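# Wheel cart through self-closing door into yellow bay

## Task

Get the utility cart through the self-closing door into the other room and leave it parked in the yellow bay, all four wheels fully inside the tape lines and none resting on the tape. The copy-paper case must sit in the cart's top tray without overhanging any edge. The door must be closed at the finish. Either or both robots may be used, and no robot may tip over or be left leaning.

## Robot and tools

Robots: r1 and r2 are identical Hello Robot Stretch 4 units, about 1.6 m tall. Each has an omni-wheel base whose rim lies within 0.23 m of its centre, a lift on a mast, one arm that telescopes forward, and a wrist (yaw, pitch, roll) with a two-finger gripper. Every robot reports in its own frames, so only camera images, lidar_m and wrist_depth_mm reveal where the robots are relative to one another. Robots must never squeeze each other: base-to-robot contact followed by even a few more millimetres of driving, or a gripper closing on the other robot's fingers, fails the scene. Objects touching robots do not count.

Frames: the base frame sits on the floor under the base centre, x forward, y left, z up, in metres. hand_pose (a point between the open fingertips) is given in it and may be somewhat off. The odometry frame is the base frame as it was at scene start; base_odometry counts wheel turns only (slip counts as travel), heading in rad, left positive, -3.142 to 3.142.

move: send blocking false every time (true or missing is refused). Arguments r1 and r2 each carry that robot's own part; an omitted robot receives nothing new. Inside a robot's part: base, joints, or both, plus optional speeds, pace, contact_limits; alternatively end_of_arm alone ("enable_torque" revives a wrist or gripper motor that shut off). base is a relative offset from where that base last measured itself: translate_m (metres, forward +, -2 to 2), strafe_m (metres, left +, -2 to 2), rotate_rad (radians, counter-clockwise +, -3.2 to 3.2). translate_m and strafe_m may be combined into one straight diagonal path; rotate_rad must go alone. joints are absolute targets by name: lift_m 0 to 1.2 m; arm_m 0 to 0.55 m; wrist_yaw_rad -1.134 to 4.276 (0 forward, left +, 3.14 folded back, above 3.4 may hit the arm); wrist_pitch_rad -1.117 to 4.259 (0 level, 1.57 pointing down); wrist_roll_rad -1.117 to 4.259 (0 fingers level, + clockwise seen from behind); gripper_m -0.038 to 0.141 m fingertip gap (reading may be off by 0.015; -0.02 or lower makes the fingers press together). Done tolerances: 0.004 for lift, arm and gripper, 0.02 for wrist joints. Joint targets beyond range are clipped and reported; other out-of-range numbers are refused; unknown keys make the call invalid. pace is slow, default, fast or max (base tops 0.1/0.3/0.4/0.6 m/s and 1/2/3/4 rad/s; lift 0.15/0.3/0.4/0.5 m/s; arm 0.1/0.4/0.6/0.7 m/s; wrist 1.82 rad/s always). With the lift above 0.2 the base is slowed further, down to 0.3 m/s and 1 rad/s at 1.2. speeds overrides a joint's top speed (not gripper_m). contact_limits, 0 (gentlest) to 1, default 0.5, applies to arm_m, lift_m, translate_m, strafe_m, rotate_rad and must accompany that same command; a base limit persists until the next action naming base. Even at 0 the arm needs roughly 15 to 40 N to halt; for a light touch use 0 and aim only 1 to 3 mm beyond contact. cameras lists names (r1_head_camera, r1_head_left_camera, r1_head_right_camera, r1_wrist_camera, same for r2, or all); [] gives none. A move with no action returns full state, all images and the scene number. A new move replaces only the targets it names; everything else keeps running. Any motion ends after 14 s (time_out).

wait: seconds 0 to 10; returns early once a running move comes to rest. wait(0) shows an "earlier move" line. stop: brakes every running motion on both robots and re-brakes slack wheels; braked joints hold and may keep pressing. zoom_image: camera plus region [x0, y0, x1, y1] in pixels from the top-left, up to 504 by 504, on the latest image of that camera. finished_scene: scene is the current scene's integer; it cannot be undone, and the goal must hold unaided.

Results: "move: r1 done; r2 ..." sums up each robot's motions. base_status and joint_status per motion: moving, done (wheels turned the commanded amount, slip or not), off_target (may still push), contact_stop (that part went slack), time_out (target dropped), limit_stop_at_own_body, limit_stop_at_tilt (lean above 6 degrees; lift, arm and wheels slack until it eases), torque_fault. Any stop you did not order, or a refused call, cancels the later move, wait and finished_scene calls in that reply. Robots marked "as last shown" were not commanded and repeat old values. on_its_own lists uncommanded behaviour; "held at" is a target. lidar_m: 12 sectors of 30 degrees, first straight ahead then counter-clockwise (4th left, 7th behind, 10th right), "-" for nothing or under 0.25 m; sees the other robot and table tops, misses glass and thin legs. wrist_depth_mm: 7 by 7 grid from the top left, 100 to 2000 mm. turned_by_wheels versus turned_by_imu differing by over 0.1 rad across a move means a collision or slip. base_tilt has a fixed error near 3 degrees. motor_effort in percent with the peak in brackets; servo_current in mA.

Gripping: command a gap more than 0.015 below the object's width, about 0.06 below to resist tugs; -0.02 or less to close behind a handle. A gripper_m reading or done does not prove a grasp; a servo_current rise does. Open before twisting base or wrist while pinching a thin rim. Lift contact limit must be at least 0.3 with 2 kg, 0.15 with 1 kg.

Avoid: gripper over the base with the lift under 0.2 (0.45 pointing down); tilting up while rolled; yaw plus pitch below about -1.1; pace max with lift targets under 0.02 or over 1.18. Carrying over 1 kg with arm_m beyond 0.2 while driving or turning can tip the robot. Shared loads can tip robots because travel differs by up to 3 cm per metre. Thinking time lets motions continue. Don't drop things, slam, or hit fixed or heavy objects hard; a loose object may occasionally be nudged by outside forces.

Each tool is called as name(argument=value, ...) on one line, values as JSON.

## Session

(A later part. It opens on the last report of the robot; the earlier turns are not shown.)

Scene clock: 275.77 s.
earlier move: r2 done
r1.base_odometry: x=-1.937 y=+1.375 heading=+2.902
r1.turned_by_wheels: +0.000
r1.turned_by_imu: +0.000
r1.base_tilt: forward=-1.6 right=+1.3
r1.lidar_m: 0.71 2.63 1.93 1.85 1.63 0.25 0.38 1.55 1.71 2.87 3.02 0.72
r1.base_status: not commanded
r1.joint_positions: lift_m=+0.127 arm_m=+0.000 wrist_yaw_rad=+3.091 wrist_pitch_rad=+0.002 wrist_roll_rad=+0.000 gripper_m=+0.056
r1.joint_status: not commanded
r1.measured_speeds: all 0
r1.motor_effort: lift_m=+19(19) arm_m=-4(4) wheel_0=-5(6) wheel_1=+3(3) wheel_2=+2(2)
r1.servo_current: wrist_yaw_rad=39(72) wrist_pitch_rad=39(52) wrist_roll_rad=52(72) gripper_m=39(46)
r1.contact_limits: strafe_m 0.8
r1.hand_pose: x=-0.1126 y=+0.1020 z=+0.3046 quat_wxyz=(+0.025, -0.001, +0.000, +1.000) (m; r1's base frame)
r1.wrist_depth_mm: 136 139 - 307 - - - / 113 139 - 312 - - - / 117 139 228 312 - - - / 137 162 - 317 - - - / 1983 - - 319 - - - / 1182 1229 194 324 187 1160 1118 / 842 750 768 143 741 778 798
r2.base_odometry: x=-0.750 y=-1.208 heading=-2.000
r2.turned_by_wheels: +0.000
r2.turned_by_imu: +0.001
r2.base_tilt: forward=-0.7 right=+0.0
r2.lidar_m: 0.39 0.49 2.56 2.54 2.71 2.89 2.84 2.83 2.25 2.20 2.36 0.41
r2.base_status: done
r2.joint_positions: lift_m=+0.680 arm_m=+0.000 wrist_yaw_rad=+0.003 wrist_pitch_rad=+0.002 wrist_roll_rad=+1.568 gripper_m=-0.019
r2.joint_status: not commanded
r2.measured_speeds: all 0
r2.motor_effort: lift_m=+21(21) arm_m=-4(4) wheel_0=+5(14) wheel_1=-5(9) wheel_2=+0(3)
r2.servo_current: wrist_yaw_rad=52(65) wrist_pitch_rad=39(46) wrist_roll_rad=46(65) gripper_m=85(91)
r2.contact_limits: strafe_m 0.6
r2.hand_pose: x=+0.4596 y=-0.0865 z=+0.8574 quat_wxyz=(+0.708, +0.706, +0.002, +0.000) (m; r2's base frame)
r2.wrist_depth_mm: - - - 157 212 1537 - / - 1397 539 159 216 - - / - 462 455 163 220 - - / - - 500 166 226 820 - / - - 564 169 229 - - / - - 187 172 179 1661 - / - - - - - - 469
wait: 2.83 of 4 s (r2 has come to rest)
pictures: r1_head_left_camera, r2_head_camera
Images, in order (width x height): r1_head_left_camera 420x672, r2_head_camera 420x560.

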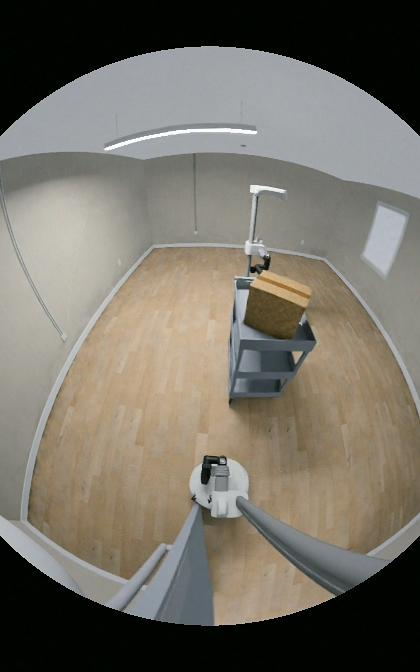

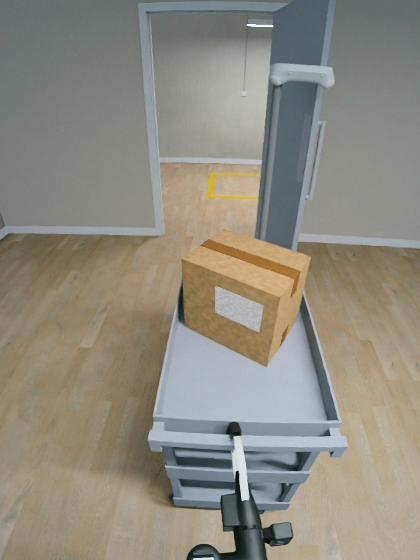

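move(blocking=false, r2={"base":{"strafe_m":-0.35,"translate_m":-0.35},"contact_limits":{"strafe_m":0.6},"pace":"slow"})

wait(seconds=6, cameras=["r2_head_camera","r1_head_left_camera"])

Scene clock: 287.67 s.
move: r2 moving
r1: as last shown
r1.lidar_m: 0.68 2.60 1.93 1.85 1.63 0.25 0.42 1.56 1.71 2.88 3.01 0.73
r1.motor_effort: lift_m=+19(19) arm_m=-4(4) wheel_0=-6(6) wheel_1=+3(3) wheel_2=+2(3)
r1.servo_current: wrist_yaw_rad=59(59) wrist_pitch_rad=39(46) wrist_roll_rad=33(65) gripper_m=46(46)
r1.contact_limits: strafe_m 0.8
r1.wrist_depth_mm: 136 138 - 307 - - - / 113 139 - 312 - - - / 118 139 229 312 - - - / 137 162 - 317 - - - / 1983 - - 319 - - - / 1138 1205 194 322 188 1138 1098 / 854 759 768 143 750 778 809
r2.base_odometry: x=-0.755 y=-1.196 heading=-1.999
r2.turned_by_wheels: +0.001
r2.turned_by_imu: +0.001
r2.base_tilt: forward=-0.6 right=+0.1
r2.lidar_m: 0.42 0.43 2.61 2.55 2.72 2.89 2.84 2.82 2.23 2.19 2.36 0.43
r2.base_status: translate_m moving; strafe_m moving
r2.joint_positions: lift_m=+0.680 arm_m=+0.000 wrist_yaw_rad=+0.003 wrist_pitch_rad=+0.002 wrist_roll_rad=+1.568 gripper_m=-0.019
r2.joint_status: not commanded
r2.measured_speeds: translate_m=-0.036 strafe_m=-0.035 rotate_rad=-0.003 lift_m=+0.000 arm_m=+0.000 wrist_yaw_rad=+0.000 wrist_pitch_rad=+0.000 wrist_roll_rad=+0.000
r2.motor_effort: lift_m=+21(21) arm_m=-4(4) wheel_0=+7(8) wheel_1=-8(10) wheel_2=+13(14)
r2.servo_current: wrist_yaw_rad=46(52) wrist_pitch_rad=39(52) wrist_roll_rad=39(59) gripper_m=85(85)
r2.contact_limits: strafe_m 0.6
r2.hand_pose: x=+0.4596 y=-0.0865 z=+0.8574 quat_wxyz=(+0.708, +0.706, +0.002, +0.000) (m; r2's base frame)
r2.wrist_depth_mm: - - - 158 214 1537 - / - 1537 559 160 218 - - / - 473 452 164 222 - - / - - 492 166 226 831 - / - - 554 169 231 842 - / - - 187 172 179 - - / - - - - - - 469
pictures: none

Scene clock: 293.37 s.
earlier move: r2 done
r1.base_odometry: x=-1.937 y=+1.375 heading=+2.902
r1.turned_by_wheels: +0.000
r1.turned_by_imu: +0.000
r1.base_tilt: forward=-1.6 right=+1.3
r1.lidar_m: 0.97 2.60 1.93 1.85 1.63 0.25 0.39 1.52 1.72 2.88 3.01 1.17
r1.base_status: not commanded
r1.joint_positions: lift_m=+0.127 arm_m=+0.000 wrist_yaw_rad=+3.091 wrist_pitch_rad=+0.002 wrist_roll_rad=+0.000 gripper_m=+0.056
r1.joint_status: not commanded
r1.measured_speeds: all 0
r1.motor_effort: lift_m=+19(19) arm_m=-4(4) wheel_0=-5(6) wheel_1=+3(3) wheel_2=+2(3)
r1.servo_current: wrist_yaw_rad=46(78) wrist_pitch_rad=39(52) wrist_roll_rad=33(65) gripper_m=46(52)
r1.contact_limits: strafe_m 0.8
r1.hand_pose: x=-0.1126 y=+0.1020 z=+0.3046 quat_wxyz=(+0.025, -0.001, +0.000, +1.000) (m; r1's base frame)
r1.wrist_depth_mm: 136 139 - 306 - - - / 113 139 - 309 - - - / 117 139 228 315 - - - / 137 162 - 315 - - - / 1921 - - 320 - - - / 1205 1205 194 322 187 1160 1138 / 854 750 750 143 741 778 820
r2.base_odometry: x=-0.923 y=-0.745 heading=-2.000
r2.turned_by_wheels: +0.000
r2.turned_by_imu: +0.000
r2.base_tilt: forward=-0.7 right=+0.1
r2.lidar_m: 0.32 0.36 3.00 2.93 3.19 2.57 2.52 2.33 1.83 1.81 1.97 0.49
r2.base_status: done
r2.joint_positions: lift_m=+0.680 arm_m=+0.000 wrist_yaw_rad=+0.003 wrist_pitch_rad=+0.002 wrist_roll_rad=+1.569 gripper_m=-0.019
r2.joint_status: not commanded
r2.measured_speeds: all 0
r2.motor_effort: lift_m=+21(21) arm_m=-4(4) wheel_0=+4(11) wheel_1=-5(10) wheel_2=+6(14)
r2.servo_current: wrist_yaw_rad=52(59) wrist_pitch_rad=39(52) wrist_roll_rad=52(65) gripper_m=85(91)
r2.contact_limits: strafe_m 0.6
r2.hand_pose: x=+0.4596 y=-0.0865 z=+0.8574 quat_wxyz=(+0.708, +0.706, +0.002, +0.000) (m; r2's base frame)
r2.wrist_depth_mm: - - - 300 336 342 1042 / - - - 293 315 1576 1182 / - - - 272 285 1618 492 / - - - 200 264 788 - / - - 477 186 242 842 - / - - 186 169 178 - - / - - 480 - 213 - -
wait: 5.70 of 6 s (r2 has come to rest)
pictures: r1_head_left_camera, r2_head_camera
Images, in order (width x height): r1_head_left_camera 420x672, r2_head_camera 420x560.

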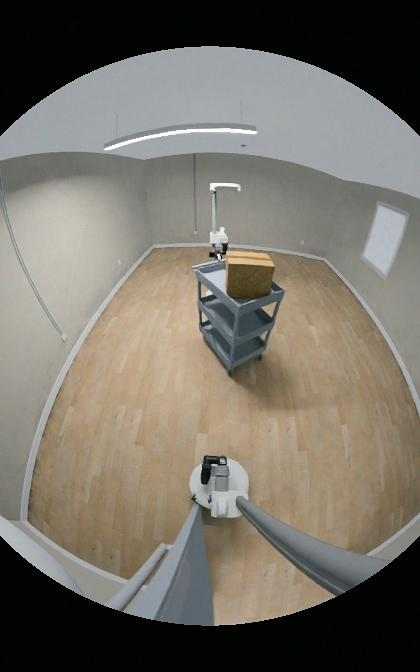

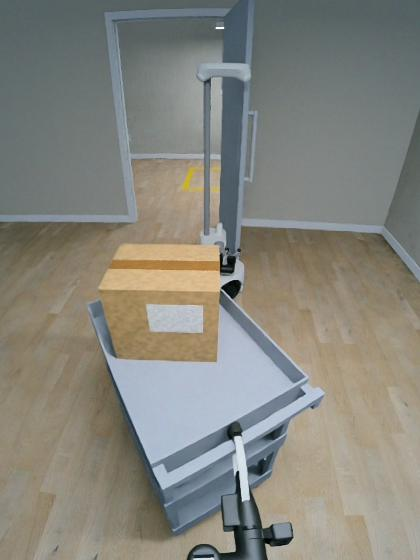

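move(blocking=false, r2={"base":{"strafe_m":0.26,"translate_m":0.5},"contact_limits":{"strafe_m":0.6},"pace":"slow"})

wait(seconds=6.5, cameras=["r2_head_camera","r1_head_left_camera"])

Scene clock: 302.50 s.
move: r2 moving
r1: as last shown
r1.lidar_m: 0.98 2.58 1.90 1.84 1.64 0.25 0.39 1.54 1.74 2.87 3.02 1.17
r1.motor_effort: lift_m=+19(19) arm_m=-4(4) wheel_0=-5(6) wheel_1=+3(3) wheel_2=+2(2)
r1.servo_current: wrist_yaw_rad=46(59) wrist_pitch_rad=39(52) wrist_roll_rad=52(52) gripper_m=39(46)
r1.contact_limits: strafe_m 0.8
r1.wrist_depth_mm: 136 138 - 306 - - - / 113 139 - 309 - - - / 117 140 228 314 - - - / 137 162 - 315 - - - / 1983 - - 320 - - - / 1205 1205 193 322 188 1160 1138 / 854 759 750 143 732 768 809
r2.base_odometry: x=-0.922 y=-0.758 heading=-1.999
r2.turned_by_wheels: +0.000
r2.turned_by_imu: +0.001
r2.base_tilt: forward=-0.7 right=+0.1
r2.lidar_m: 0.31 0.39 2.98 2.91 3.13 2.58 2.53 2.35 1.86 1.82 1.99 0.46
r2.base_status: translate_m moving; strafe_m moving
r2.joint_positions: lift_m=+0.680 arm_m=+0.000 wrist_yaw_rad=+0.000 wrist_pitch_rad=+0.002 wrist_roll_rad=+1.569 gripper_m=-0.019
r2.joint_status: not commanded
r2.measured_speeds: translate_m=+0.049 strafe_m=+0.025 rotate_rad=+0.000 lift_m=+0.000 arm_m=+0.000 wrist_yaw_rad=+0.000 wrist_pitch_rad=+0.000 wrist_roll_rad=+0.000
r2.motor_effort: lift_m=+21(21) arm_m=-4(4) wheel_0=+7(10) wheel_1=+9(9) wheel_2=-13(13)
r2.servo_current: wrist_yaw_rad=39(59) wrist_pitch_rad=39(46) wrist_roll_rad=46(52) gripper_m=78(85)
r2.contact_limits: strafe_m 0.6
r2.hand_pose: x=+0.4593 y=-0.0876 z=+0.8574 quat_wxyz=(+0.708, +0.706, +0.000, -0.001) (m; r2's base frame)
r2.wrist_depth_mm: - - - 298 340 1366 1042 / - - - 297 319 1618 1182 / - - - 273 287 1708 500 / - - - 200 266 1661 - / - - 496 185 242 831 - / - - 187 170 180 - - / - - 477 - 214 - -
pictures: none

Scene clock: 308.80 s.
earlier move: r2 done
r1.base_odometry: x=-1.937 y=+1.375 heading=+2.902
r1.turned_by_wheels: +0.000
r1.turned_by_imu: +0.000
r1.base_tilt: forward=-1.5 right=+1.3
r1.lidar_m: 0.53 2.60 1.91 1.85 1.63 0.25 0.36 1.56 1.71 2.87 3.02 0.56
r1.base_status: not commanded
r1.joint_positions: lift_m=+0.127 arm_m=+0.000 wrist_yaw_rad=+3.091 wrist_pitch_rad=+0.002 wrist_roll_rad=+0.000 gripper_m=+0.056
r1.joint_status: not commanded
r1.measured_speeds: all 0
r1.motor_effort: lift_m=+19(19) arm_m=-4(4) wheel_0=-5(6) wheel_1=+3(3) wheel_2=+2(3)
r1.servo_current: wrist_yaw_rad=33(72) wrist_pitch_rad=39(52) wrist_roll_rad=59(78) gripper_m=39(52)
r1.contact_limits: strafe_m 0.8
r1.hand_pose: x=-0.1126 y=+0.1020 z=+0.3046 quat_wxyz=(+0.025, -0.001, +0.000, +1.000) (m; r1's base frame)
r1.wrist_depth_mm: 136 138 - 307 - - - / 113 140 - 309 - - - / 117 140 229 314 - - - / 137 162 - 317 - - - / 1921 - - 319 - - - / 1205 1205 193 320 187 1138 1098 / 831 768 759 143 741 778 820
r2.base_odometry: x=-0.894 y=-1.307 heading=-2.000
r2.turned_by_wheels: +0.000
r2.turned_by_imu: +0.000
r2.base_tilt: forward=-0.6 right=+0.1
r2.lidar_m: 0.38 3.03 2.67 2.62 2.78 3.04 2.99 2.77 2.16 2.11 2.30 0.41
r2.base_status: done
r2.joint_positions: lift_m=+0.680 arm_m=+0.000 wrist_yaw_rad=-0.005 wrist_pitch_rad=+0.002 wrist_roll_rad=+1.569 gripper_m=-0.019
r2.joint_status: not commanded
r2.measured_speeds: all 0
r2.motor_effort: lift_m=+21(21) arm_m=-4(4) wheel_0=+4(10) wheel_1=+3(10) wheel_2=-8(14)
r2.servo_current: wrist_yaw_rad=52(65) wrist_pitch_rad=39(46) wrist_roll_rad=46(65) gripper_m=78(91)
r2.contact_limits: strafe_m 0.6
r2.hand_pose: x=+0.4588 y=-0.0890 z=+0.8574 quat_wxyz=(+0.708, +0.706, -0.001, -0.003) (m; r2's base frame)
r2.wrist_depth_mm: - - - 174 234 1708 1160 / - - 1618 234 234 1229 - / - 1308 508 173 233 831 - / - - 477 233 232 831 - / - - 525 172 231 842 - / - - 187 172 178 - - / - - - - 232 - 504
wait: 6.30 of 6.5 s (r2 has come to rest)
pictures: r1_head_left_camera, r2_head_camera
Images, in order (width x height): r1_head_left_camera 420x672, r2_head_camera 420x560.

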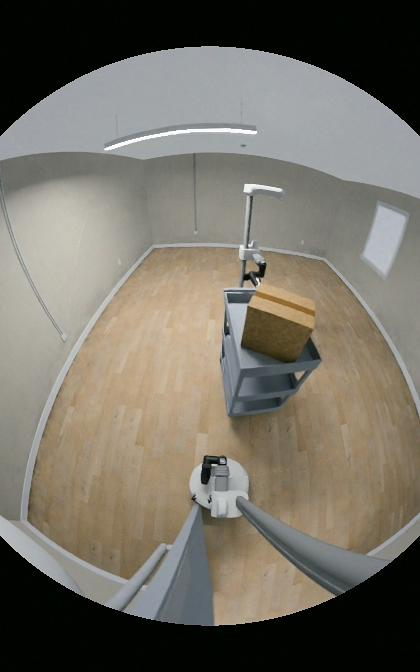

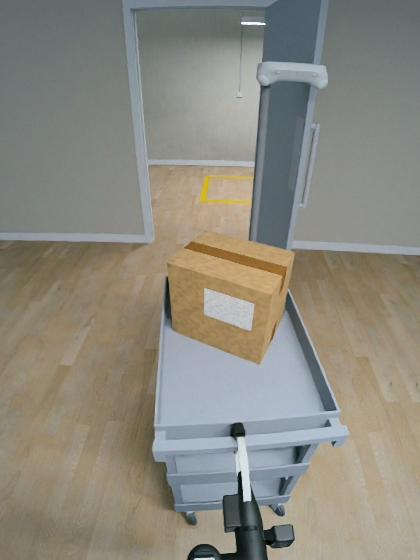

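move(blocking=false, r2={"base":{"strafe_m":0.6,"translate_m":-0.8},"contact_limits":{"strafe_m":0.6}})

wait(seconds=4.5)

move(blocking=false, r2={"base":{"strafe_m":-0.12,"translate_m":-0.35},"contact_limits":{"strafe_m":0.6}})

wait(seconds=3, cameras=["r2_head_camera","r1_head_left_camera"])

Scene clock: 331.80 s.
move: r2 moving
r1: as last shown
r1.base_tilt: forward=-1.6 right=+1.3
r1.lidar_m: 0.55 2.59 1.93 1.86 1.64 0.25 0.40 1.55 1.71 2.87 3.02 0.58
r1.motor_effort: lift_m=+19(19) arm_m=-4(4) wheel_0=-5(6) wheel_1=+3(3) wheel_2=+2(2)
r1.servo_current: wrist_yaw_rad=39(72) wrist_pitch_rad=39(52) wrist_roll_rad=65(65) gripper_m=39(46)
r1.contact_limits: strafe_m 0.8
r1.wrist_depth_mm: 136 139 - 306 - - - / 113 139 - 310 - - - / 117 140 228 314 - - - / 137 162 - 317 - - - / 1983 - - 320 - - - / 1182 1229 193 324 187 1138 1138 / 842 750 750 143 741 768 820
r2.base_odometry: x=-0.865 y=-1.291 heading=-1.999
r2.turned_by_wheels: +0.000
r2.turned_by_imu: +0.001
r2.base_tilt: forward=-0.7 right=+0.1
r2.lidar_m: 0.40 3.05 2.67 2.60 2.79 3.03 2.97 2.78 2.17 2.13 2.31 0.44
r2.base_status: translate_m moving; strafe_m moving
r2.joint_positions: lift_m=+0.680 arm_m=+0.000 wrist_yaw_rad=-0.004 wrist_pitch_rad=+0.002 wrist_roll_rad=+1.569 gripper_m=-0.019
r2.joint_status: not commanded
r2.measured_speeds: translate_m=-0.106 strafe_m=+0.080 rotate_rad=-0.002 lift_m=+0.000 arm_m=+0.000 wrist_yaw_rad=+0.000 wrist_pitch_rad=+0.000 wrist_roll_rad=+0.000
r2.motor_effort: lift_m=+21(21) arm_m=-4(4) wheel_0=-12(14) wheel_1=+5(6) wheel_2=+14(14)
r2.servo_current: wrist_yaw_rad=65(65) wrist_pitch_rad=39(46) wrist_roll_rad=39(52) gripper_m=91(91)
r2.contact_limits: strafe_m 0.6
r2.hand_pose: x=+0.4589 y=-0.0887 z=+0.8574 quat_wxyz=(+0.708, +0.706, -0.001, -0.002) (m; r2's base frame)
r2.wrist_depth_mm: - - - 171 230 1661 492 / - - 1618 171 231 1182 - / - 1430 484 172 232 842 - / - - 484 172 232 831 - / - - 530 172 232 820 - / - - 187 173 179 - - / - - - - 233 - 488
pictures: none

Scene clock: 336.03 s.
earlier move: r2 done
r1.base_odometry: x=-1.937 y=+1.375 heading=+2.902
r1.turned_by_wheels: +0.000
r1.turned_by_imu: +0.000
r1.base_tilt: forward=-1.6 right=+1.3
r1.lidar_m: 1.56 2.60 1.90 1.85 1.63 0.25 0.38 1.55 1.70 2.86 3.01 1.51
r1.base_status: not commanded
r1.joint_positions: lift_m=+0.127 arm_m=+0.000 wrist_yaw_rad=+3.091 wrist_pitch_rad=+0.002 wrist_roll_rad=+0.000 gripper_m=+0.056
r1.joint_status: not commanded
r1.measured_speeds: all 0
r1.motor_effort: lift_m=+19(19) arm_m=-4(4) wheel_0=-5(6) wheel_1=+3(3) wheel_2=+2(2)
r1.servo_current: wrist_yaw_rad=46(78) wrist_pitch_rad=46(52) wrist_roll_rad=46(65) gripper_m=39(52)
r1.contact_limits: strafe_m 0.8
r1.hand_pose: x=-0.1126 y=+0.1020 z=+0.3046 quat_wxyz=(+0.025, -0.001, +0.000, +1.000) (m; r1's base frame)
r1.wrist_depth_mm: 136 138 - 306 - - - / 113 139 - 310 - - - / 117 139 229 314 - - - / 137 163 - 315 - - - / 1983 - - 320 - - - / 1205 1205 194 322 187 1160 1118 / 854 759 759 143 732 788 820
r2.base_odometry: x=-0.016 y=-0.829 heading=-1.999
r2.turned_by_wheels: +0.000
r2.turned_by_imu: -0.001
r2.base_tilt: forward=-0.6 right=+0.0
r2.lidar_m: 0.45 2.73 2.14 2.05 2.29 2.17 2.13 2.33 2.69 2.65 0.37 0.34
r2.base_status: done
r2.joint_positions: lift_m=+0.680 arm_m=+0.000 wrist_yaw_rad=+0.000 wrist_pitch_rad=+0.002 wrist_roll_rad=+1.569 gripper_m=-0.019
r2.joint_status: not commanded
r2.measured_speeds: all 0
r2.motor_effort: lift_m=+21(21) arm_m=-4(4) wheel_0=-2(18) wheel_1=+4(6) wheel_2=+2(17)
r2.servo_current: wrist_yaw_rad=52(65) wrist_pitch_rad=39(46) wrist_roll_rad=52(52) gripper_m=85(91)
r2.contact_limits: strafe_m 0.6
r2.hand_pose: x=+0.4593 y=-0.0875 z=+0.8574 quat_wxyz=(+0.708, +0.706, +0.000, -0.001) (m; r2's base frame)
r2.wrist_depth_mm: - 357 359 - 147 - - / - 455 436 - 161 - - / - - 554 108 177 - - / - - - 124 197 1708 - / - - - 140 221 1576 488 / - - 187 157 177 1618 1182 / - - - - 334 - 342
wait: 4.23 of 4.5 s (r2 has come to rest)
pictures: none

Scene clock: 336.53 s.
move: r2 moving
r1: as last shown
r1.base_tilt: forward=-1.5 right=+1.3
r1.lidar_m: 1.60 2.61 1.89 1.85 1.63 0.25 0.41 1.54 1.70 2.88 3.01 1.53
r1.motor_effort: lift_m=+19(19) arm_m=-4(4) wheel_0=-6(6) wheel_1=+3(3) wheel_2=+2(2)
r1.servo_current: wrist_yaw_rad=59(65) wrist_pitch_rad=39(46) wrist_roll_rad=52(52) gripper_m=52(52)
r1.contact_limits: strafe_m 0.8
r1.wrist_depth_mm: 136 139 - 306 - - - / 113 139 - 309 - - - / 117 139 228 314 - - - / 137 163 - 317 - - - / 1983 - - 320 - - - / 1182 1205 194 322 187 1160 1138 / 854 750 759 143 741 778 809
r2.base_odometry: x=-0.013 y=-0.796 heading=-1.999
r2.turned_by_wheels: +0.000
r2.turned_by_imu: +0.000
r2.base_tilt: forward=-0.7 right=+0.1
r2.lidar_m: 0.44 2.77 2.17 2.10 2.29 2.15 2.12 2.28 2.66 2.61 0.38 0.34
r2.base_status: translate_m moving; strafe_m moving
r2.joint_positions: lift_m=+0.680 arm_m=+0.000 wrist_yaw_rad=+0.002 wrist_pitch_rad=+0.002 wrist_roll_rad=+1.569 gripper_m=-0.019
r2.joint_status: not commanded
r2.measured_speeds: translate_m=-0.122 strafe_m=-0.042 rotate_rad=+0.002 lift_m=+0.000 arm_m=+0.000 wrist_yaw_rad=+0.011 wrist_pitch_rad=+0.000 wrist_roll_rad=+0.000
r2.motor_effort: lift_m=+21(21) arm_m=-4(4) wheel_0=-3(9) wheel_1=-9(10) wheel_2=+15(16)
r2.servo_current: wrist_yaw_rad=52(59) wrist_pitch_rad=39(46) wrist_roll_rad=46(59) gripper_m=85(85)
r2.contact_limits: strafe_m 0.6
r2.hand_pose: x=+0.4595 y=-0.0869 z=+0.8574 quat_wxyz=(+0.708, +0.706, +0.001, +0.000) (m; r2's base frame)
r2.wrist_depth_mm: - 357 357 - 146 - - / - 452 439 - 160 - - / - - 554 109 176 - - / - - - 121 196 1576 - / - - - 136 220 1618 488 / - - 187 158 178 1618 1160 / - - - - 329 - 342
pictures: none

Scene clock: 338.70 s.
earlier move: r2 done
r1.base_odometry: x=-1.937 y=+1.375 heading=+2.902
r1.turned_by_wheels: +0.000
r1.turned_by_imu: +0.000
r1.base_tilt: forward=-1.6 right=+1.3
r1.lidar_m: 1.76 2.59 1.91 1.83 1.63 0.25 0.39 1.56 1.71 2.88 3.00 1.81
r1.base_status: not commanded
r1.joint_positions: lift_m=+0.127 arm_m=+0.000 wrist_yaw_rad=+3.091 wrist_pitch_rad=+0.002 wrist_roll_rad=+0.000 gripper_m=+0.056
r1.joint_status: not commanded
r1.measured_speeds: all 0
r1.motor_effort: lift_m=+19(19) arm_m=-4(4) wheel_0=-5(6) wheel_1=+3(3) wheel_2=+2(3)
r1.servo_current: wrist_yaw_rad=39(65) wrist_pitch_rad=46(52) wrist_roll_rad=46(65) gripper_m=39(52)
r1.contact_limits: strafe_m 0.8
r1.hand_pose: x=-0.1126 y=+0.1020 z=+0.3046 quat_wxyz=(+0.025, -0.001, +0.000, +1.000) (m; r1's base frame)
r1.wrist_depth_mm: 136 139 - 306 - - - / 114 139 - 309 - - - / 117 139 229 314 - - - / 137 162 - 315 - - - / 1983 - - 320 - - - / 1182 1229 193 322 188 1118 1098 / 831 750 759 143 741 768 809
r2.base_odometry: x=+0.020 y=-0.461 heading=-1.999
r2.turned_by_wheels: +0.000
r2.turned_by_imu: +0.000
r2.base_tilt: forward=-0.7 right=+0.0
r2.lidar_m: 0.40 2.92 2.28 2.24 2.32 1.84 1.80 1.93 2.53 2.47 2.67 0.42
r2.base_status: done
r2.joint_positions: lift_m=+0.680 arm_m=+0.000 wrist_yaw_rad=+0.003 wrist_pitch_rad=+0.002 wrist_roll_rad=+1.569 gripper_m=-0.019
r2.joint_status: not commanded
r2.measured_speeds: all 0
r2.motor_effort: lift_m=+21(21) arm_m=-4(4) wheel_0=-3(9) wheel_1=-4(11) wheel_2=+4(17)
r2.servo_current: wrist_yaw_rad=52(65) wrist_pitch_rad=46(46) wrist_roll_rad=52(65) gripper_m=85(85)
r2.contact_limits: strafe_m 0.6
r2.hand_pose: x=+0.4595 y=-0.0867 z=+0.8574 quat_wxyz=(+0.708, +0.706, +0.002, +0.000) (m; r2's base frame)
r2.wrist_depth_mm: - - - 142 196 - - / - 496 452 147 203 759 - / - 462 452 151 211 - - / - - 517 158 219 831 - / - - 615 164 228 - - / - - 187 169 179 1618 496 / - - - - - - 1205
wait: 2.17 of 3 s (r2 has come to rest)
pictures: r1_head_left_camera, r2_head_camera
Images, in order (width x height): r1_head_left_camera 420x672, r2_head_camera 420x560.

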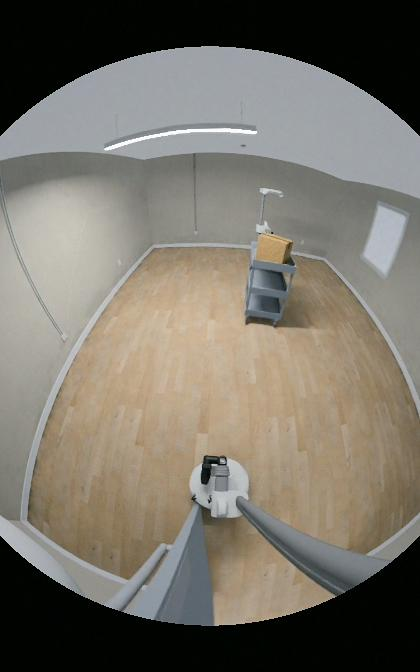

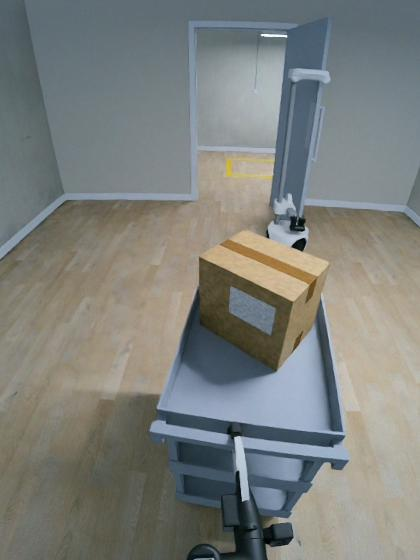

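move(blocking=false, r2={"base":{"strafe_m":-0.07,"translate_m":0.45},"contact_limits":{"strafe_m":0.6}})

wait(seconds=4, cameras=["r2_head_camera"])

Scene clock: 343.73 s.
move: r2 moving
r1: as last shown
r1.lidar_m: 1.76 2.60 1.90 1.86 1.60 0.25 0.40 1.53 1.72 2.87 3.00 1.77
r1.motor_effort: lift_m=+19(19) arm_m=-4(4) wheel_0=-5(6) wheel_1=+3(3) wheel_2=+2(2)
r1.servo_current: wrist_yaw_rad=46(52) wrist_pitch_rad=39(46) wrist_roll_rad=59(59) gripper_m=39(46)
r1.contact_limits: strafe_m 0.8
r1.wrist_depth_mm: 136 138 - 306 - - - / 113 139 - 309 - - - / 117 140 229 312 - - - / 137 162 - 317 - - - / - - - 319 - - - / 1205 1205 194 320 186 1182 1098 / 842 759 759 143 732 768 820
r2.base_odometry: x=+0.003 y=-0.487 heading=-1.999
r2.turned_by_wheels: +0.001
r2.turned_by_imu: +0.001
r2.base_tilt: forward=-0.7 right=+0.0
r2.lidar_m: 0.41 2.93 2.25 2.24 2.39 1.87 1.81 1.98 2.51 2.47 2.67 0.40
r2.base_status: translate_m moving; strafe_m moving
r2.joint_positions: lift_m=+0.680 arm_m=+0.000 wrist_yaw_rad=+0.003 wrist_pitch_rad=+0.002 wrist_roll_rad=+1.569 gripper_m=-0.019
r2.joint_status: not commanded
r2.measured_speeds: translate_m=+0.122 strafe_m=-0.020 rotate_rad=+0.000 lift_m=+0.000 arm_m=+0.000 wrist_yaw_rad=+0.000 wrist_pitch_rad=+0.000 wrist_roll_rad=+0.000
r2.motor_effort: lift_m=+21(21) arm_m=+3(4) wheel_0=+15(15) wheel_1=+8(8) wheel_2=-15(15)
r2.servo_current: wrist_yaw_rad=59(59) wrist_pitch_rad=39(46) wrist_roll_rad=46(59) gripper_m=78(85)
r2.contact_limits: strafe_m 0.6
r2.hand_pose: x=+0.4595 y=-0.0867 z=+0.8574 quat_wxyz=(+0.708, +0.706, +0.002, +0.000) (m; r2's base frame)
r2.wrist_depth_mm: - - 564 138 192 - - / - 469 442 144 200 768 - / - 462 449 149 208 - - / - - 525 155 216 - - / - - 621 162 226 - - / - - 187 168 178 1618 492 / - - - - - - 1182
pictures: none

Scene clock: 346.23 s.
earlier move: r2 done
r1.base_odometry: x=-1.937 y=+1.375 heading=+2.902
r1.turned_by_wheels: +0.000
r1.turned_by_imu: +0.000
r1.base_tilt: forward=-1.6 right=+1.3
r1.lidar_m: 1.36 2.60 1.93 1.85 1.62 0.25 0.37 1.54 1.70 2.88 3.03 1.33
r1.base_status: not commanded
r1.joint_positions: lift_m=+0.127 arm_m=+0.000 wrist_yaw_rad=+3.091 wrist_pitch_rad=+0.002 wrist_roll_rad=+0.000 gripper_m=+0.056
r1.joint_status: not commanded
r1.measured_speeds: all 0
r1.motor_effort: lift_m=+19(19) arm_m=-4(4) wheel_0=-5(6) wheel_1=+3(3) wheel_2=+2(2)
r1.servo_current: wrist_yaw_rad=52(65) wrist_pitch_rad=46(52) wrist_roll_rad=52(65) gripper_m=39(46)
r1.contact_limits: strafe_m 0.8
r1.hand_pose: x=-0.1126 y=+0.1020 z=+0.3046 quat_wxyz=(+0.025, -0.001, +0.000, +1.000) (m; r1's base frame)
r1.wrist_depth_mm: 136 138 - 306 - - - / 113 139 - 310 - - - / 117 140 229 314 - - - / 137 162 - 317 - - - / 1921 - - 320 - - - / 1205 1182 194 322 187 1160 1098 / 854 759 750 143 741 778 820
r2.base_odometry: x=-0.231 y=-0.841 heading=-1.999
r2.turned_by_wheels: +0.000
r2.turned_by_imu: +0.000
r2.base_tilt: forward=-0.7 right=+0.0
r2.lidar_m: 0.44 2.99 2.33 2.27 2.50 2.31 2.22 2.45 2.51 2.45 0.41 0.36
r2.base_status: done
r2.joint_positions: lift_m=+0.680 arm_m=+0.000 wrist_yaw_rad=-0.003 wrist_pitch_rad=+0.002 wrist_roll_rad=+1.569 gripper_m=-0.019
r2.joint_status: not commanded
r2.measured_speeds: all 0
r2.motor_effort: lift_m=+21(21) arm_m=+4(4) wheel_0=+4(15) wheel_1=+4(9) wheel_2=-4(18)
r2.servo_current: wrist_yaw_rad=39(59) wrist_pitch_rad=46(46) wrist_roll_rad=39(59) gripper_m=78(85)
r2.contact_limits: strafe_m 0.6
r2.hand_pose: x=+0.4590 y=-0.0882 z=+0.8574 quat_wxyz=(+0.708, +0.706, +0.000, -0.002) (m; r2's base frame)
r2.wrist_depth_mm: - 373 373 104 159 - - / - 415 402 114 172 - - / - - 512 121 186 - - / - - - 132 204 - - / - - - 148 223 1661 504 / - - 187 161 179 1618 462 / - - - - - 1576 1118
wait: 2.50 of 4 s (r2 has come to rest)
pictures: r2_head_camera
Images, in order (width x height): r2_head_camera 420x560.

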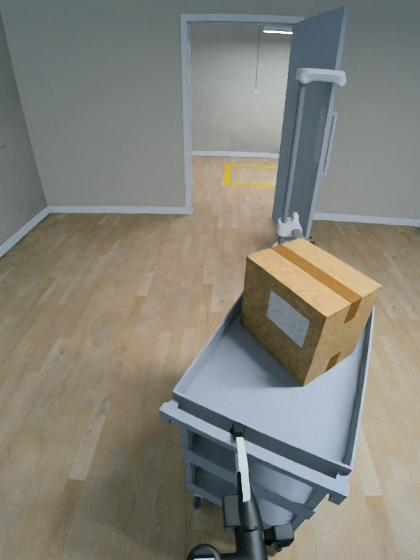

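move(blocking=false, r2={"joints":{"gripper_m":0.11}})

wait(seconds=1.3)

move(blocking=false, r2={"base":{"translate_m":-0.09},"joints":{"gripper_m":0.13}})

wait(seconds=1.2)

move(blocking=false, r2={"base":{"strafe_m":0.085},"joints":{"wrist_roll_rad":0,"gripper_m":0.141}})

wait(seconds=1.2)

move(blocking=false, r2={"base":{"rotate_rad":-0.28}})

wait(seconds=1, cameras=["r2_head_camera","r2_wrist_camera"])

Scene clock: 371.00 s.
move: r2 moving
r1: as last shown
r1.lidar_m: 1.37 2.59 1.90 1.84 1.63 0.25 0.39 1.52 1.70 2.88 2.99 1.34
r1.motor_effort: lift_m=+19(19) arm_m=-3(4) wheel_0=-5(6) wheel_1=+3(3) wheel_2=+2(2)
r1.servo_current: wrist_yaw_rad=65(65) wrist_pitch_rad=39(46) wrist_roll_rad=52(65) gripper_m=39(46)
r1.contact_limits: strafe_m 0.8
r1.wrist_depth_mm: 136 138 - 307 - - - / 114 139 - 310 - - - / 117 140 228 314 - - - / 137 162 - 314 - - - / 1921 - - 322 - - - / 1160 1205 193 320 188 1138 1098 / 842 750 759 143 741 768 820
r2.base_odometry: x=-0.231 y=-0.841 heading=-1.999
r2.turned_by_wheels: +0.000
r2.turned_by_imu: +0.001
r2.base_tilt: forward=-0.7 right=+0.0
r2.lidar_m: 0.43 2.93 2.33 2.25 2.48 2.26 2.25 2.42 2.50 2.41 0.40 0.38
r2.base_status: not commanded
r2.joint_positions: lift_m=+0.680 arm_m=+0.000 wrist_yaw_rad=-0.003 wrist_pitch_rad=+0.002 wrist_roll_rad=+1.569 gripper_m=+0.005
r2.joint_status: gripper_m moving
r2.measured_speeds: all 0
r2.motor_effort: lift_m=+21(21) arm_m=+4(4) wheel_0=+3(4) wheel_1=+4(4) wheel_2=-4(5)
r2.servo_current: wrist_yaw_rad=52(59) wrist_pitch_rad=39(46) wrist_roll_rad=39(52) gripper_m=91(104)
r2.contact_limits: strafe_m 0.6
r2.hand_pose: x=+0.4590 y=-0.0882 z=+0.8574 quat_wxyz=(+0.708, +0.706, +0.000, -0.002) (m; r2's base frame)
r2.wrist_depth_mm: - 373 377 104 161 - - / - 436 415 116 174 - - / - - 512 124 188 - - / - - - 138 205 - - / - - - 152 227 1756 504 / - - 192 169 183 1618 462 / - - - - - 1430 1182
pictures: none

Scene clock: 372.30 s.
earlier move: r2 moving
r1.base_odometry: x=-1.937 y=+1.375 heading=+2.902
r1.turned_by_wheels: +0.000
r1.turned_by_imu: +0.000
r1.base_tilt: forward=-1.6 right=+1.3
r1.lidar_m: 1.33 2.59 1.94 1.84 1.63 0.25 0.41 1.55 1.72 2.88 3.02 1.32
r1.base_status: not commanded
r1.joint_positions: lift_m=+0.127 arm_m=+0.000 wrist_yaw_rad=+3.091 wrist_pitch_rad=+0.002 wrist_roll_rad=+0.000 gripper_m=+0.056
r1.joint_status: not commanded
r1.measured_speeds: all 0
r1.motor_effort: lift_m=+19(19) arm_m=-4(4) wheel_0=-5(6) wheel_1=+3(3) wheel_2=+2(2)
r1.servo_current: wrist_yaw_rad=46(65) wrist_pitch_rad=46(52) wrist_roll_rad=59(65) gripper_m=39(46)
r1.contact_limits: strafe_m 0.8
r1.hand_pose: x=-0.1126 y=+0.1020 z=+0.3046 quat_wxyz=(+0.025, -0.001, +0.000, +1.000) (m; r1's base frame)
r1.wrist_depth_mm: 136 138 - 307 - - - / 114 139 - 309 - - - / 117 140 229 314 - - - / 137 162 - 317 - - - / 1983 - - 322 - - - / 1205 1205 194 324 187 1160 1138 / 854 741 759 143 741 778 809
r2.base_odometry: x=-0.231 y=-0.841 heading=-1.999
r2.turned_by_wheels: +0.000
r2.turned_by_imu: +0.000
r2.base_tilt: forward=-0.7 right=+0.1
r2.lidar_m: 0.45 2.96 2.32 2.27 2.48 2.27 2.25 2.44 2.49 2.45 0.39 0.37
r2.base_status: not commanded
r2.joint_positions: lift_m=+0.680 arm_m=+0.000 wrist_yaw_rad=-0.003 wrist_pitch_rad=+0.002 wrist_roll_rad=+1.569 gripper_m=+0.110
r2.joint_status: gripper_m moving
r2.measured_speeds: all 0
r2.motor_effort: lift_m=+20(21) arm_m=+4(4) wheel_0=+4(4) wheel_1=+4(5) wheel_2=-4(5)
r2.servo_current: wrist_yaw_rad=52(59) wrist_pitch_rad=39(46) wrist_roll_rad=39(59) gripper_m=39(130)
r2.contact_limits: strafe_m 0.6
r2.hand_pose: x=+0.4590 y=-0.0882 z=+0.8575 quat_wxyz=(+0.708, +0.706, +0.000, -0.002) (m; r2's base frame)
r2.wrist_depth_mm: - 382 377 113 168 - - / - 449 436 124 182 - - / - - 539 135 198 - - / - - - 148 217 - - / - - - 164 235 1618 496 / - - 195 179 191 1499 459 / - - - - 338 345 351
wait: 1.30 s; no rest
pictures: none

Scene clock: 372.80 s.
move: r2 moving
r1: as last shown
r1.lidar_m: 1.32 2.61 1.91 1.84 1.61 0.25 0.37 1.54 1.73 2.88 3.00 1.31
r1.motor_effort: lift_m=+19(19) arm_m=-4(4) wheel_0=-6(6) wheel_1=+3(3) wheel_2=+2(2)
r1.servo_current: wrist_yaw_rad=39(46) wrist_pitch_rad=39(52) wrist_roll_rad=39(59) gripper_m=39(52)
r1.contact_limits: strafe_m 0.8
r1.wrist_depth_mm: 136 139 - 309 - - - / 113 139 - 309 - - - / 117 140 229 312 - - - / 137 162 - 317 - - - / - - - 320 - - - / 1160 1182 195 320 187 1118 1118 / 842 759 750 143 741 768 820
r2.base_odometry: x=-0.218 y=-0.813 heading=-1.999
r2.turned_by_wheels: +0.000
r2.turned_by_imu: +0.000
r2.base_tilt: forward=-0.6 right=+0.1
r2.lidar_m: 0.48 2.98 2.35 2.26 2.47 2.25 2.20 2.39 2.49 2.44 2.65 0.39
r2.base_status: translate_m moving
r2.joint_positions: lift_m=+0.680 arm_m=+0.000 wrist_yaw_rad=-0.003 wrist_pitch_rad=+0.002 wrist_roll_rad=+1.569 gripper_m=+0.123
r2.joint_status: gripper_m moving
r2.measured_speeds: translate_m=-0.123 strafe_m=+0.002 rotate_rad=+0.000 lift_m=+0.000 arm_m=+0.000 wrist_yaw_rad=+0.000 wrist_pitch_rad=+0.000 wrist_roll_rad=+0.000
r2.motor_effort: lift_m=+20(20) arm_m=+4(4) wheel_0=-7(8) wheel_1=-7(8) wheel_2=+11(13)
r2.servo_current: wrist_yaw_rad=39(59) wrist_pitch_rad=39(46) wrist_roll_rad=52(59) gripper_m=65(78)
r2.hand_pose: x=+0.4590 y=-0.0882 z=+0.8575 quat_wxyz=(+0.708, +0.706, +0.000, -0.002) (m; r2's base frame)
r2.wrist_depth_mm: - 407 407 136 189 - - / - 469 455 147 205 - - / - - 559 158 222 - - / - - - 176 244 - - / - - - 199 265 1756 517 / - - 197 208 200 1397 477 / - - - - 375 366 370
pictures: none

Scene clock: 373.80 s.
earlier move: r2 done
r1.base_odometry: x=-1.937 y=+1.375 heading=+2.902
r1.turned_by_wheels: +0.000
r1.turned_by_imu: +0.000
r1.base_tilt: forward=-1.6 right=+1.2
r1.lidar_m: 1.36 2.57 1.94 1.84 1.62 0.25 0.38 1.55 1.74 2.89 3.00 1.32
r1.base_status: not commanded
r1.joint_positions: lift_m=+0.127 arm_m=+0.000 wrist_yaw_rad=+3.091 wrist_pitch_rad=+0.002 wrist_roll_rad=+0.000 gripper_m=+0.056
r1.joint_status: not commanded
r1.measured_speeds: all 0
r1.motor_effort: lift_m=+19(19) arm_m=-4(4) wheel_0=-5(6) wheel_1=+3(3) wheel_2=+2(2)
r1.servo_current: wrist_yaw_rad=39(65) wrist_pitch_rad=39(52) wrist_roll_rad=59(59) gripper_m=39(52)
r1.contact_limits: strafe_m 0.8
r1.hand_pose: x=-0.1126 y=+0.1020 z=+0.3046 quat_wxyz=(+0.025, -0.001, +0.000, +1.000) (m; r1's base frame)
r1.wrist_depth_mm: 136 138 - 306 - - - / 113 139 - 309 - - - / 117 140 229 314 - - - / 137 163 - 317 - - - / 1921 - - 322 - - - / 1205 1205 193 322 187 1160 1118 / 854 759 750 143 750 778 820
r2.base_odometry: x=-0.194 y=-0.759 heading=-2.000
r2.turned_by_wheels: +0.000
r2.turned_by_imu: +0.000
r2.base_tilt: forward=-0.7 right=+0.1
r2.lidar_m: 0.49 2.96 2.32 2.27 2.49 2.22 2.15 2.35 2.49 2.43 2.68 0.46
r2.base_status: done
r2.joint_positions: lift_m=+0.680 arm_m=+0.000 wrist_yaw_rad=-0.003 wrist_pitch_rad=+0.002 wrist_roll_rad=+1.569 gripper_m=+0.130
r2.joint_status: all done
r2.measured_speeds: all 0
r2.motor_effort: lift_m=+20(20) arm_m=+4(5) wheel_0=-3(8) wheel_1=-4(9) wheel_2=+2(13)
r2.servo_current: wrist_yaw_rad=46(59) wrist_pitch_rad=46(46) wrist_roll_rad=52(59) gripper_m=52(91)
r2.hand_pose: x=+0.4590 y=-0.0882 z=+0.8575 quat_wxyz=(+0.708, +0.706, +0.000, -0.002) (m; r2's base frame)
r2.wrist_depth_mm: - - 496 189 238 778 - / - - 492 250 257 - - / - - 597 224 279 - - / - - - 300 317 - - / - - - 330 345 1863 - / - - 216 289 218 517 492 / - - - - 424 1499 1060
wait: 1.00 of 1.2 s (r2 has come to rest)
pictures: none

Scene clock: 374.30 s.
move: r2 moving
r1: as last shown
r1.base_tilt: forward=-1.6 right=+1.3
r1.lidar_m: 1.33 2.58 1.92 1.86 1.64 0.25 0.39 1.55 1.71 2.88 3.00 1.35
r1.motor_effort: lift_m=+19(19) arm_m=-4(4) wheel_0=-6(6) wheel_1=+3(3) wheel_2=+2(2)
r1.servo_current: wrist_yaw_rad=46(59) wrist_pitch_rad=39(46) wrist_roll_rad=46(72) gripper_m=39(46)
r1.contact_limits: strafe_m 0.8
r1.wrist_depth_mm: 136 138 - 307 - - - / 113 139 - 309 - - - / 117 140 229 312 - - - / 137 162 - 317 - - - / 1983 - - 320 - - - / 1205 1205 194 320 188 1118 1118 / 854 750 750 143 750 778 809
r2.base_odometry: x=-0.161 y=-0.774 heading=-2.000
r2.turned_by_wheels: +0.000
r2.turned_by_imu: +0.000
r2.base_tilt: forward=-0.6 right=+0.1
r2.lidar_m: 0.50 2.95 2.28 2.24 2.44 2.20 2.17 2.30 2.51 2.48 2.69 0.47
r2.base_status: strafe_m moving
r2.joint_positions: lift_m=+0.680 arm_m=+0.000 wrist_yaw_rad=-0.003 wrist_pitch_rad=+0.002 wrist_roll_rad=+0.981 gripper_m=+0.139
r2.joint_status: wrist_roll_rad moving; gripper_m moving
r2.measured_speeds: translate_m=+0.001 strafe_m=+0.141 rotate_rad=-0.007 lift_m=+0.000 arm_m=+0.000 wrist_yaw_rad=+0.000 wrist_pitch_rad=+0.000 wrist_roll_rad=-1.820
r2.motor_effort: lift_m=+20(20) arm_m=+4(4) wheel_0=-10(12) wheel_1=+11(12) wheel_2=+0(2)
r2.servo_current: wrist_yaw_rad=46(52) wrist_pitch_rad=46(46) wrist_roll_rad=72(117) gripper_m=65(78)
r2.hand_pose: x=+0.4590 y=-0.0882 z=+0.8575 quat_wxyz=(+0.882, +0.471, +0.000, -0.002) (m; r2's base frame)
r2.wrist_depth_mm: - - - 484 469 226 - / - - - 569 216 246 - / - - - 683 230 271 - / - - - - 301 878 - / - - - 300 336 - - / - - 345 312 364 184 - / - - - - 1808 1397 -
pictures: none

Scene clock: 375.30 s.
earlier move: r2 done
r1.base_odometry: x=-1.937 y=+1.375 heading=+2.902
r1.turned_by_wheels: +0.000
r1.turned_by_imu: +0.000
r1.base_tilt: forward=-1.6 right=+1.3
r1.lidar_m: 1.34 2.61 1.94 1.84 1.65 0.25 0.39 1.55 1.69 2.87 3.02 1.31
r1.base_status: not commanded
r1.joint_positions: lift_m=+0.127 arm_m=+0.000 wrist_yaw_rad=+3.091 wrist_pitch_rad=+0.002 wrist_roll_rad=+0.000 gripper_m=+0.056
r1.joint_status: not commanded
r1.measured_speeds: all 0
r1.motor_effort: lift_m=+19(19) arm_m=-3(4) wheel_0=-5(6) wheel_1=+3(3) wheel_2=+2(2)
r1.servo_current: wrist_yaw_rad=39(59) wrist_pitch_rad=46(52) wrist_roll_rad=52(72) gripper_m=46(46)
r1.contact_limits: strafe_m 0.8
r1.hand_pose: x=-0.1126 y=+0.1020 z=+0.3046 quat_wxyz=(+0.025, -0.001, +0.000, +1.000) (m; r1's base frame)
r1.wrist_depth_mm: 136 138 - 307 - - - / 113 139 - 310 - - - / 117 139 228 314 - - - / 137 162 - 315 - - - / 1983 - - 320 - - - / 1182 1205 194 322 187 1138 1138 / 842 750 768 143 741 778 809
r2.base_odometry: x=-0.116 y=-0.794 heading=-2.000
r2.turned_by_wheels: +0.000
r2.turned_by_imu: +0.000
r2.base_tilt: forward=-0.6 right=+0.1
r2.lidar_m: 0.53 2.87 2.23 2.17 2.38 2.18 2.16 2.29 2.59 2.51 0.53 0.49
r2.base_status: done
r2.joint_positions: lift_m=+0.680 arm_m=+0.000 wrist_yaw_rad=-0.003 wrist_pitch_rad=+0.002 wrist_roll_rad=+0.002 gripper_m=+0.141
r2.joint_status: all done
r2.measured_speeds: all 0
r2.motor_effort: lift_m=+20(20) arm_m=+4(4) wheel_0=-1(12) wheel_1=+1(12) wheel_2=+0(2)
r2.servo_current: wrist_yaw_rad=39(59) wrist_pitch_rad=39(46) wrist_roll_rad=65(117) gripper_m=52(78)
r2.hand_pose: x=+0.4590 y=-0.0882 z=+0.8575 quat_wxyz=(+1.000, +0.001, +0.001, -0.001) (m; r2's base frame)
r2.wrist_depth_mm: - - - - - - - / - - - - - 559 462 / - - - - 723 539 462 / - - - - 699 549 466 / - - 382 334 287 249 229 / - - 379 370 211 236 272 / 1921 1808 1921 - - - -
wait: 1.00 of 1.2 s (r2 has come to rest)
pictures: none

Scene clock: 375.80 s.
move: r2 moving
r1: as last shown
r1.base_tilt: forward=-1.5 right=+1.3
r1.lidar_m: 1.36 2.59 1.91 1.86 1.64 0.25 0.39 1.55 1.74 2.86 3.04 1.33
r1.motor_effort: lift_m=+19(19) arm_m=-4(4) wheel_0=-5(6) wheel_1=+3(3) wheel_2=+2(2)
r1.servo_current: wrist_yaw_rad=52(65) wrist_pitch_rad=39(52) wrist_roll_rad=26(52) gripper_m=39(46)
r1.contact_limits: strafe_m 0.8
r1.wrist_depth_mm: 137 138 - 307 - - - / 113 139 - 310 - - - / 118 139 229 315 - - - / 137 162 - 315 - - - / 1921 - - 320 - - - / 1182 1205 194 320 187 1160 1118 / 854 750 759 143 741 778 820
r2.base_odometry: x=-0.116 y=-0.794 heading=-2.219
r2.turned_by_wheels: -0.219
r2.turned_by_imu: -0.213
r2.base_tilt: forward=-0.7 right=+0.1
r2.lidar_m: 0.50 3.59 2.37 2.19 2.24 2.36 2.11 2.17 2.75 2.54 2.57 0.51
r2.base_status: rotate_rad moving
r2.joint_positions: lift_m=+0.680 arm_m=+0.000 wrist_yaw_rad=-0.003 wrist_pitch_rad=+0.002 wrist_roll_rad=+0.002 gripper_m=+0.141
r2.joint_status: not commanded
r2.measured_speeds: translate_m=+0.000 strafe_m=-0.001 rotate_rad=-0.520 lift_m=+0.000 arm_m=+0.000 wrist_yaw_rad=+0.000 wrist_pitch_rad=+0.000 wrist_roll_rad=+0.000
r2.motor_effort: lift_m=+20(20) arm_m=+4(4) wheel_0=+8(10) wheel_1=+5(9) wheel_2=+5(11)
r2.servo_current: wrist_yaw_rad=52(59) wrist_pitch_rad=39(46) wrist_roll_rad=46(59) gripper_m=52(52)
r2.hand_pose: x=+0.4590 y=-0.0882 z=+0.8575 quat_wxyz=(+1.000, +0.001, +0.001, -0.001) (m; r2's base frame)
r2.wrist_depth_mm: - - - - - - - / - - - - 569 - - / - - - 715 544 634 - / - - - 715 554 609 - / - 362 317 294 267 244 229 / - 373 375 342 198 236 276 / 1921 1708 1921 - - - 287
pictures: none

Scene clock: 376.33 s.
earlier move: r2 done
r1.base_odometry: x=-1.937 y=+1.375 heading=+2.902
r1.turned_by_wheels: +0.000
r1.turned_by_imu: +0.000
r1.base_tilt: forward=-1.6 right=+1.3
r1.lidar_m: 1.33 2.60 1.92 1.84 1.61 0.25 0.36 1.54 1.71 2.87 3.03 1.32
r1.base_status: not commanded
r1.joint_positions: lift_m=+0.127 arm_m=+0.000 wrist_yaw_rad=+3.091 wrist_pitch_rad=+0.002 wrist_roll_rad=+0.000 gripper_m=+0.056
r1.joint_status: not commanded
r1.measured_speeds: all 0
r1.motor_effort: lift_m=+19(19) arm_m=-4(4) wheel_0=-5(6) wheel_1=+3(3) wheel_2=+2(2)
r1.servo_current: wrist_yaw_rad=52(65) wrist_pitch_rad=46(52) wrist_roll_rad=39(65) gripper_m=39(46)
r1.contact_limits: strafe_m 0.8
r1.hand_pose: x=-0.1126 y=+0.1020 z=+0.3046 quat_wxyz=(+0.025, -0.001, +0.000, +1.000) (m; r1's base frame)
r1.wrist_depth_mm: 136 139 - 307 - - - / 113 139 - 310 - - - / 117 139 228 314 - - - / 137 163 - 317 - - - / 1921 - - 320 - - - / 1205 1205 194 322 188 1160 1118 / 842 759 750 143 732 778 809
r2.base_odometry: x=-0.116 y=-0.794 heading=-2.279
r2.turned_by_wheels: -0.060
r2.turned_by_imu: -0.059
r2.base_tilt: forward=-0.7 right=+0.1
r2.lidar_m: 0.48 0.58 2.43 2.19 2.20 2.38 2.15 2.16 2.66 2.53 2.57 0.54
r2.base_status: done
r2.joint_positions: lift_m=+0.680 arm_m=+0.000 wrist_yaw_rad=-0.003 wrist_pitch_rad=+0.002 wrist_roll_rad=+0.002 gripper_m=+0.141
r2.joint_status: not commanded
r2.measured_speeds: all 0
r2.motor_effort: lift_m=+20(20) arm_m=+4(4) wheel_0=+3(10) wheel_1=+3(9) wheel_2=+4(11)
r2.servo_current: wrist_yaw_rad=59(59) wrist_pitch_rad=46(46) wrist_roll_rad=46(59) gripper_m=52(52)
r2.hand_pose: x=+0.4590 y=-0.0882 z=+0.8575 quat_wxyz=(+1.000, +0.001, +0.001, -0.001) (m; r2's base frame)
r2.wrist_depth_mm: - - - - - - - / - - - - 609 - - / - - - 640 569 - - / - - - 647 569 - - / - 332 306 285 268 246 234 / - 407 366 338 199 237 234 / 1921 1808 1863 - - 878 1708
wait: 0.53 of 1 s (r2 has come to rest)
pictures: r2_head_camera, r2_wrist_camera
Images, in order (width x height): r2_head_camera 420x560, r2_wrist_camera 616x392.

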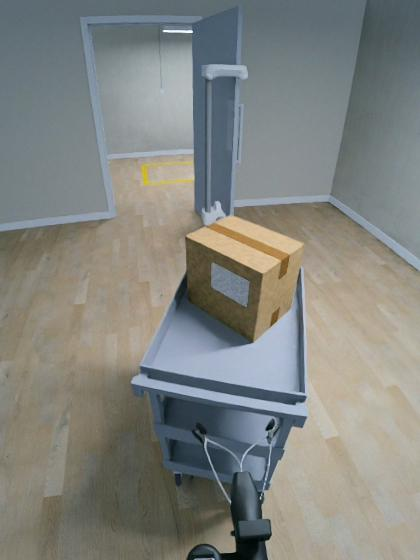

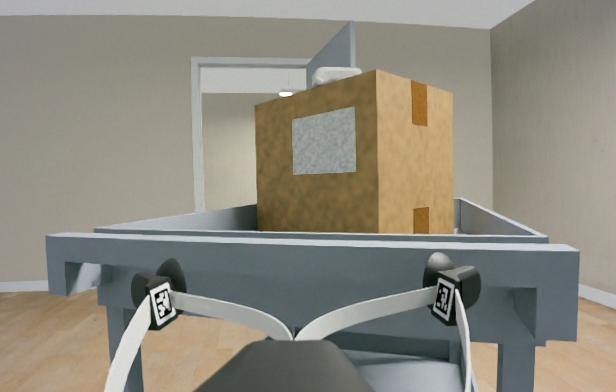

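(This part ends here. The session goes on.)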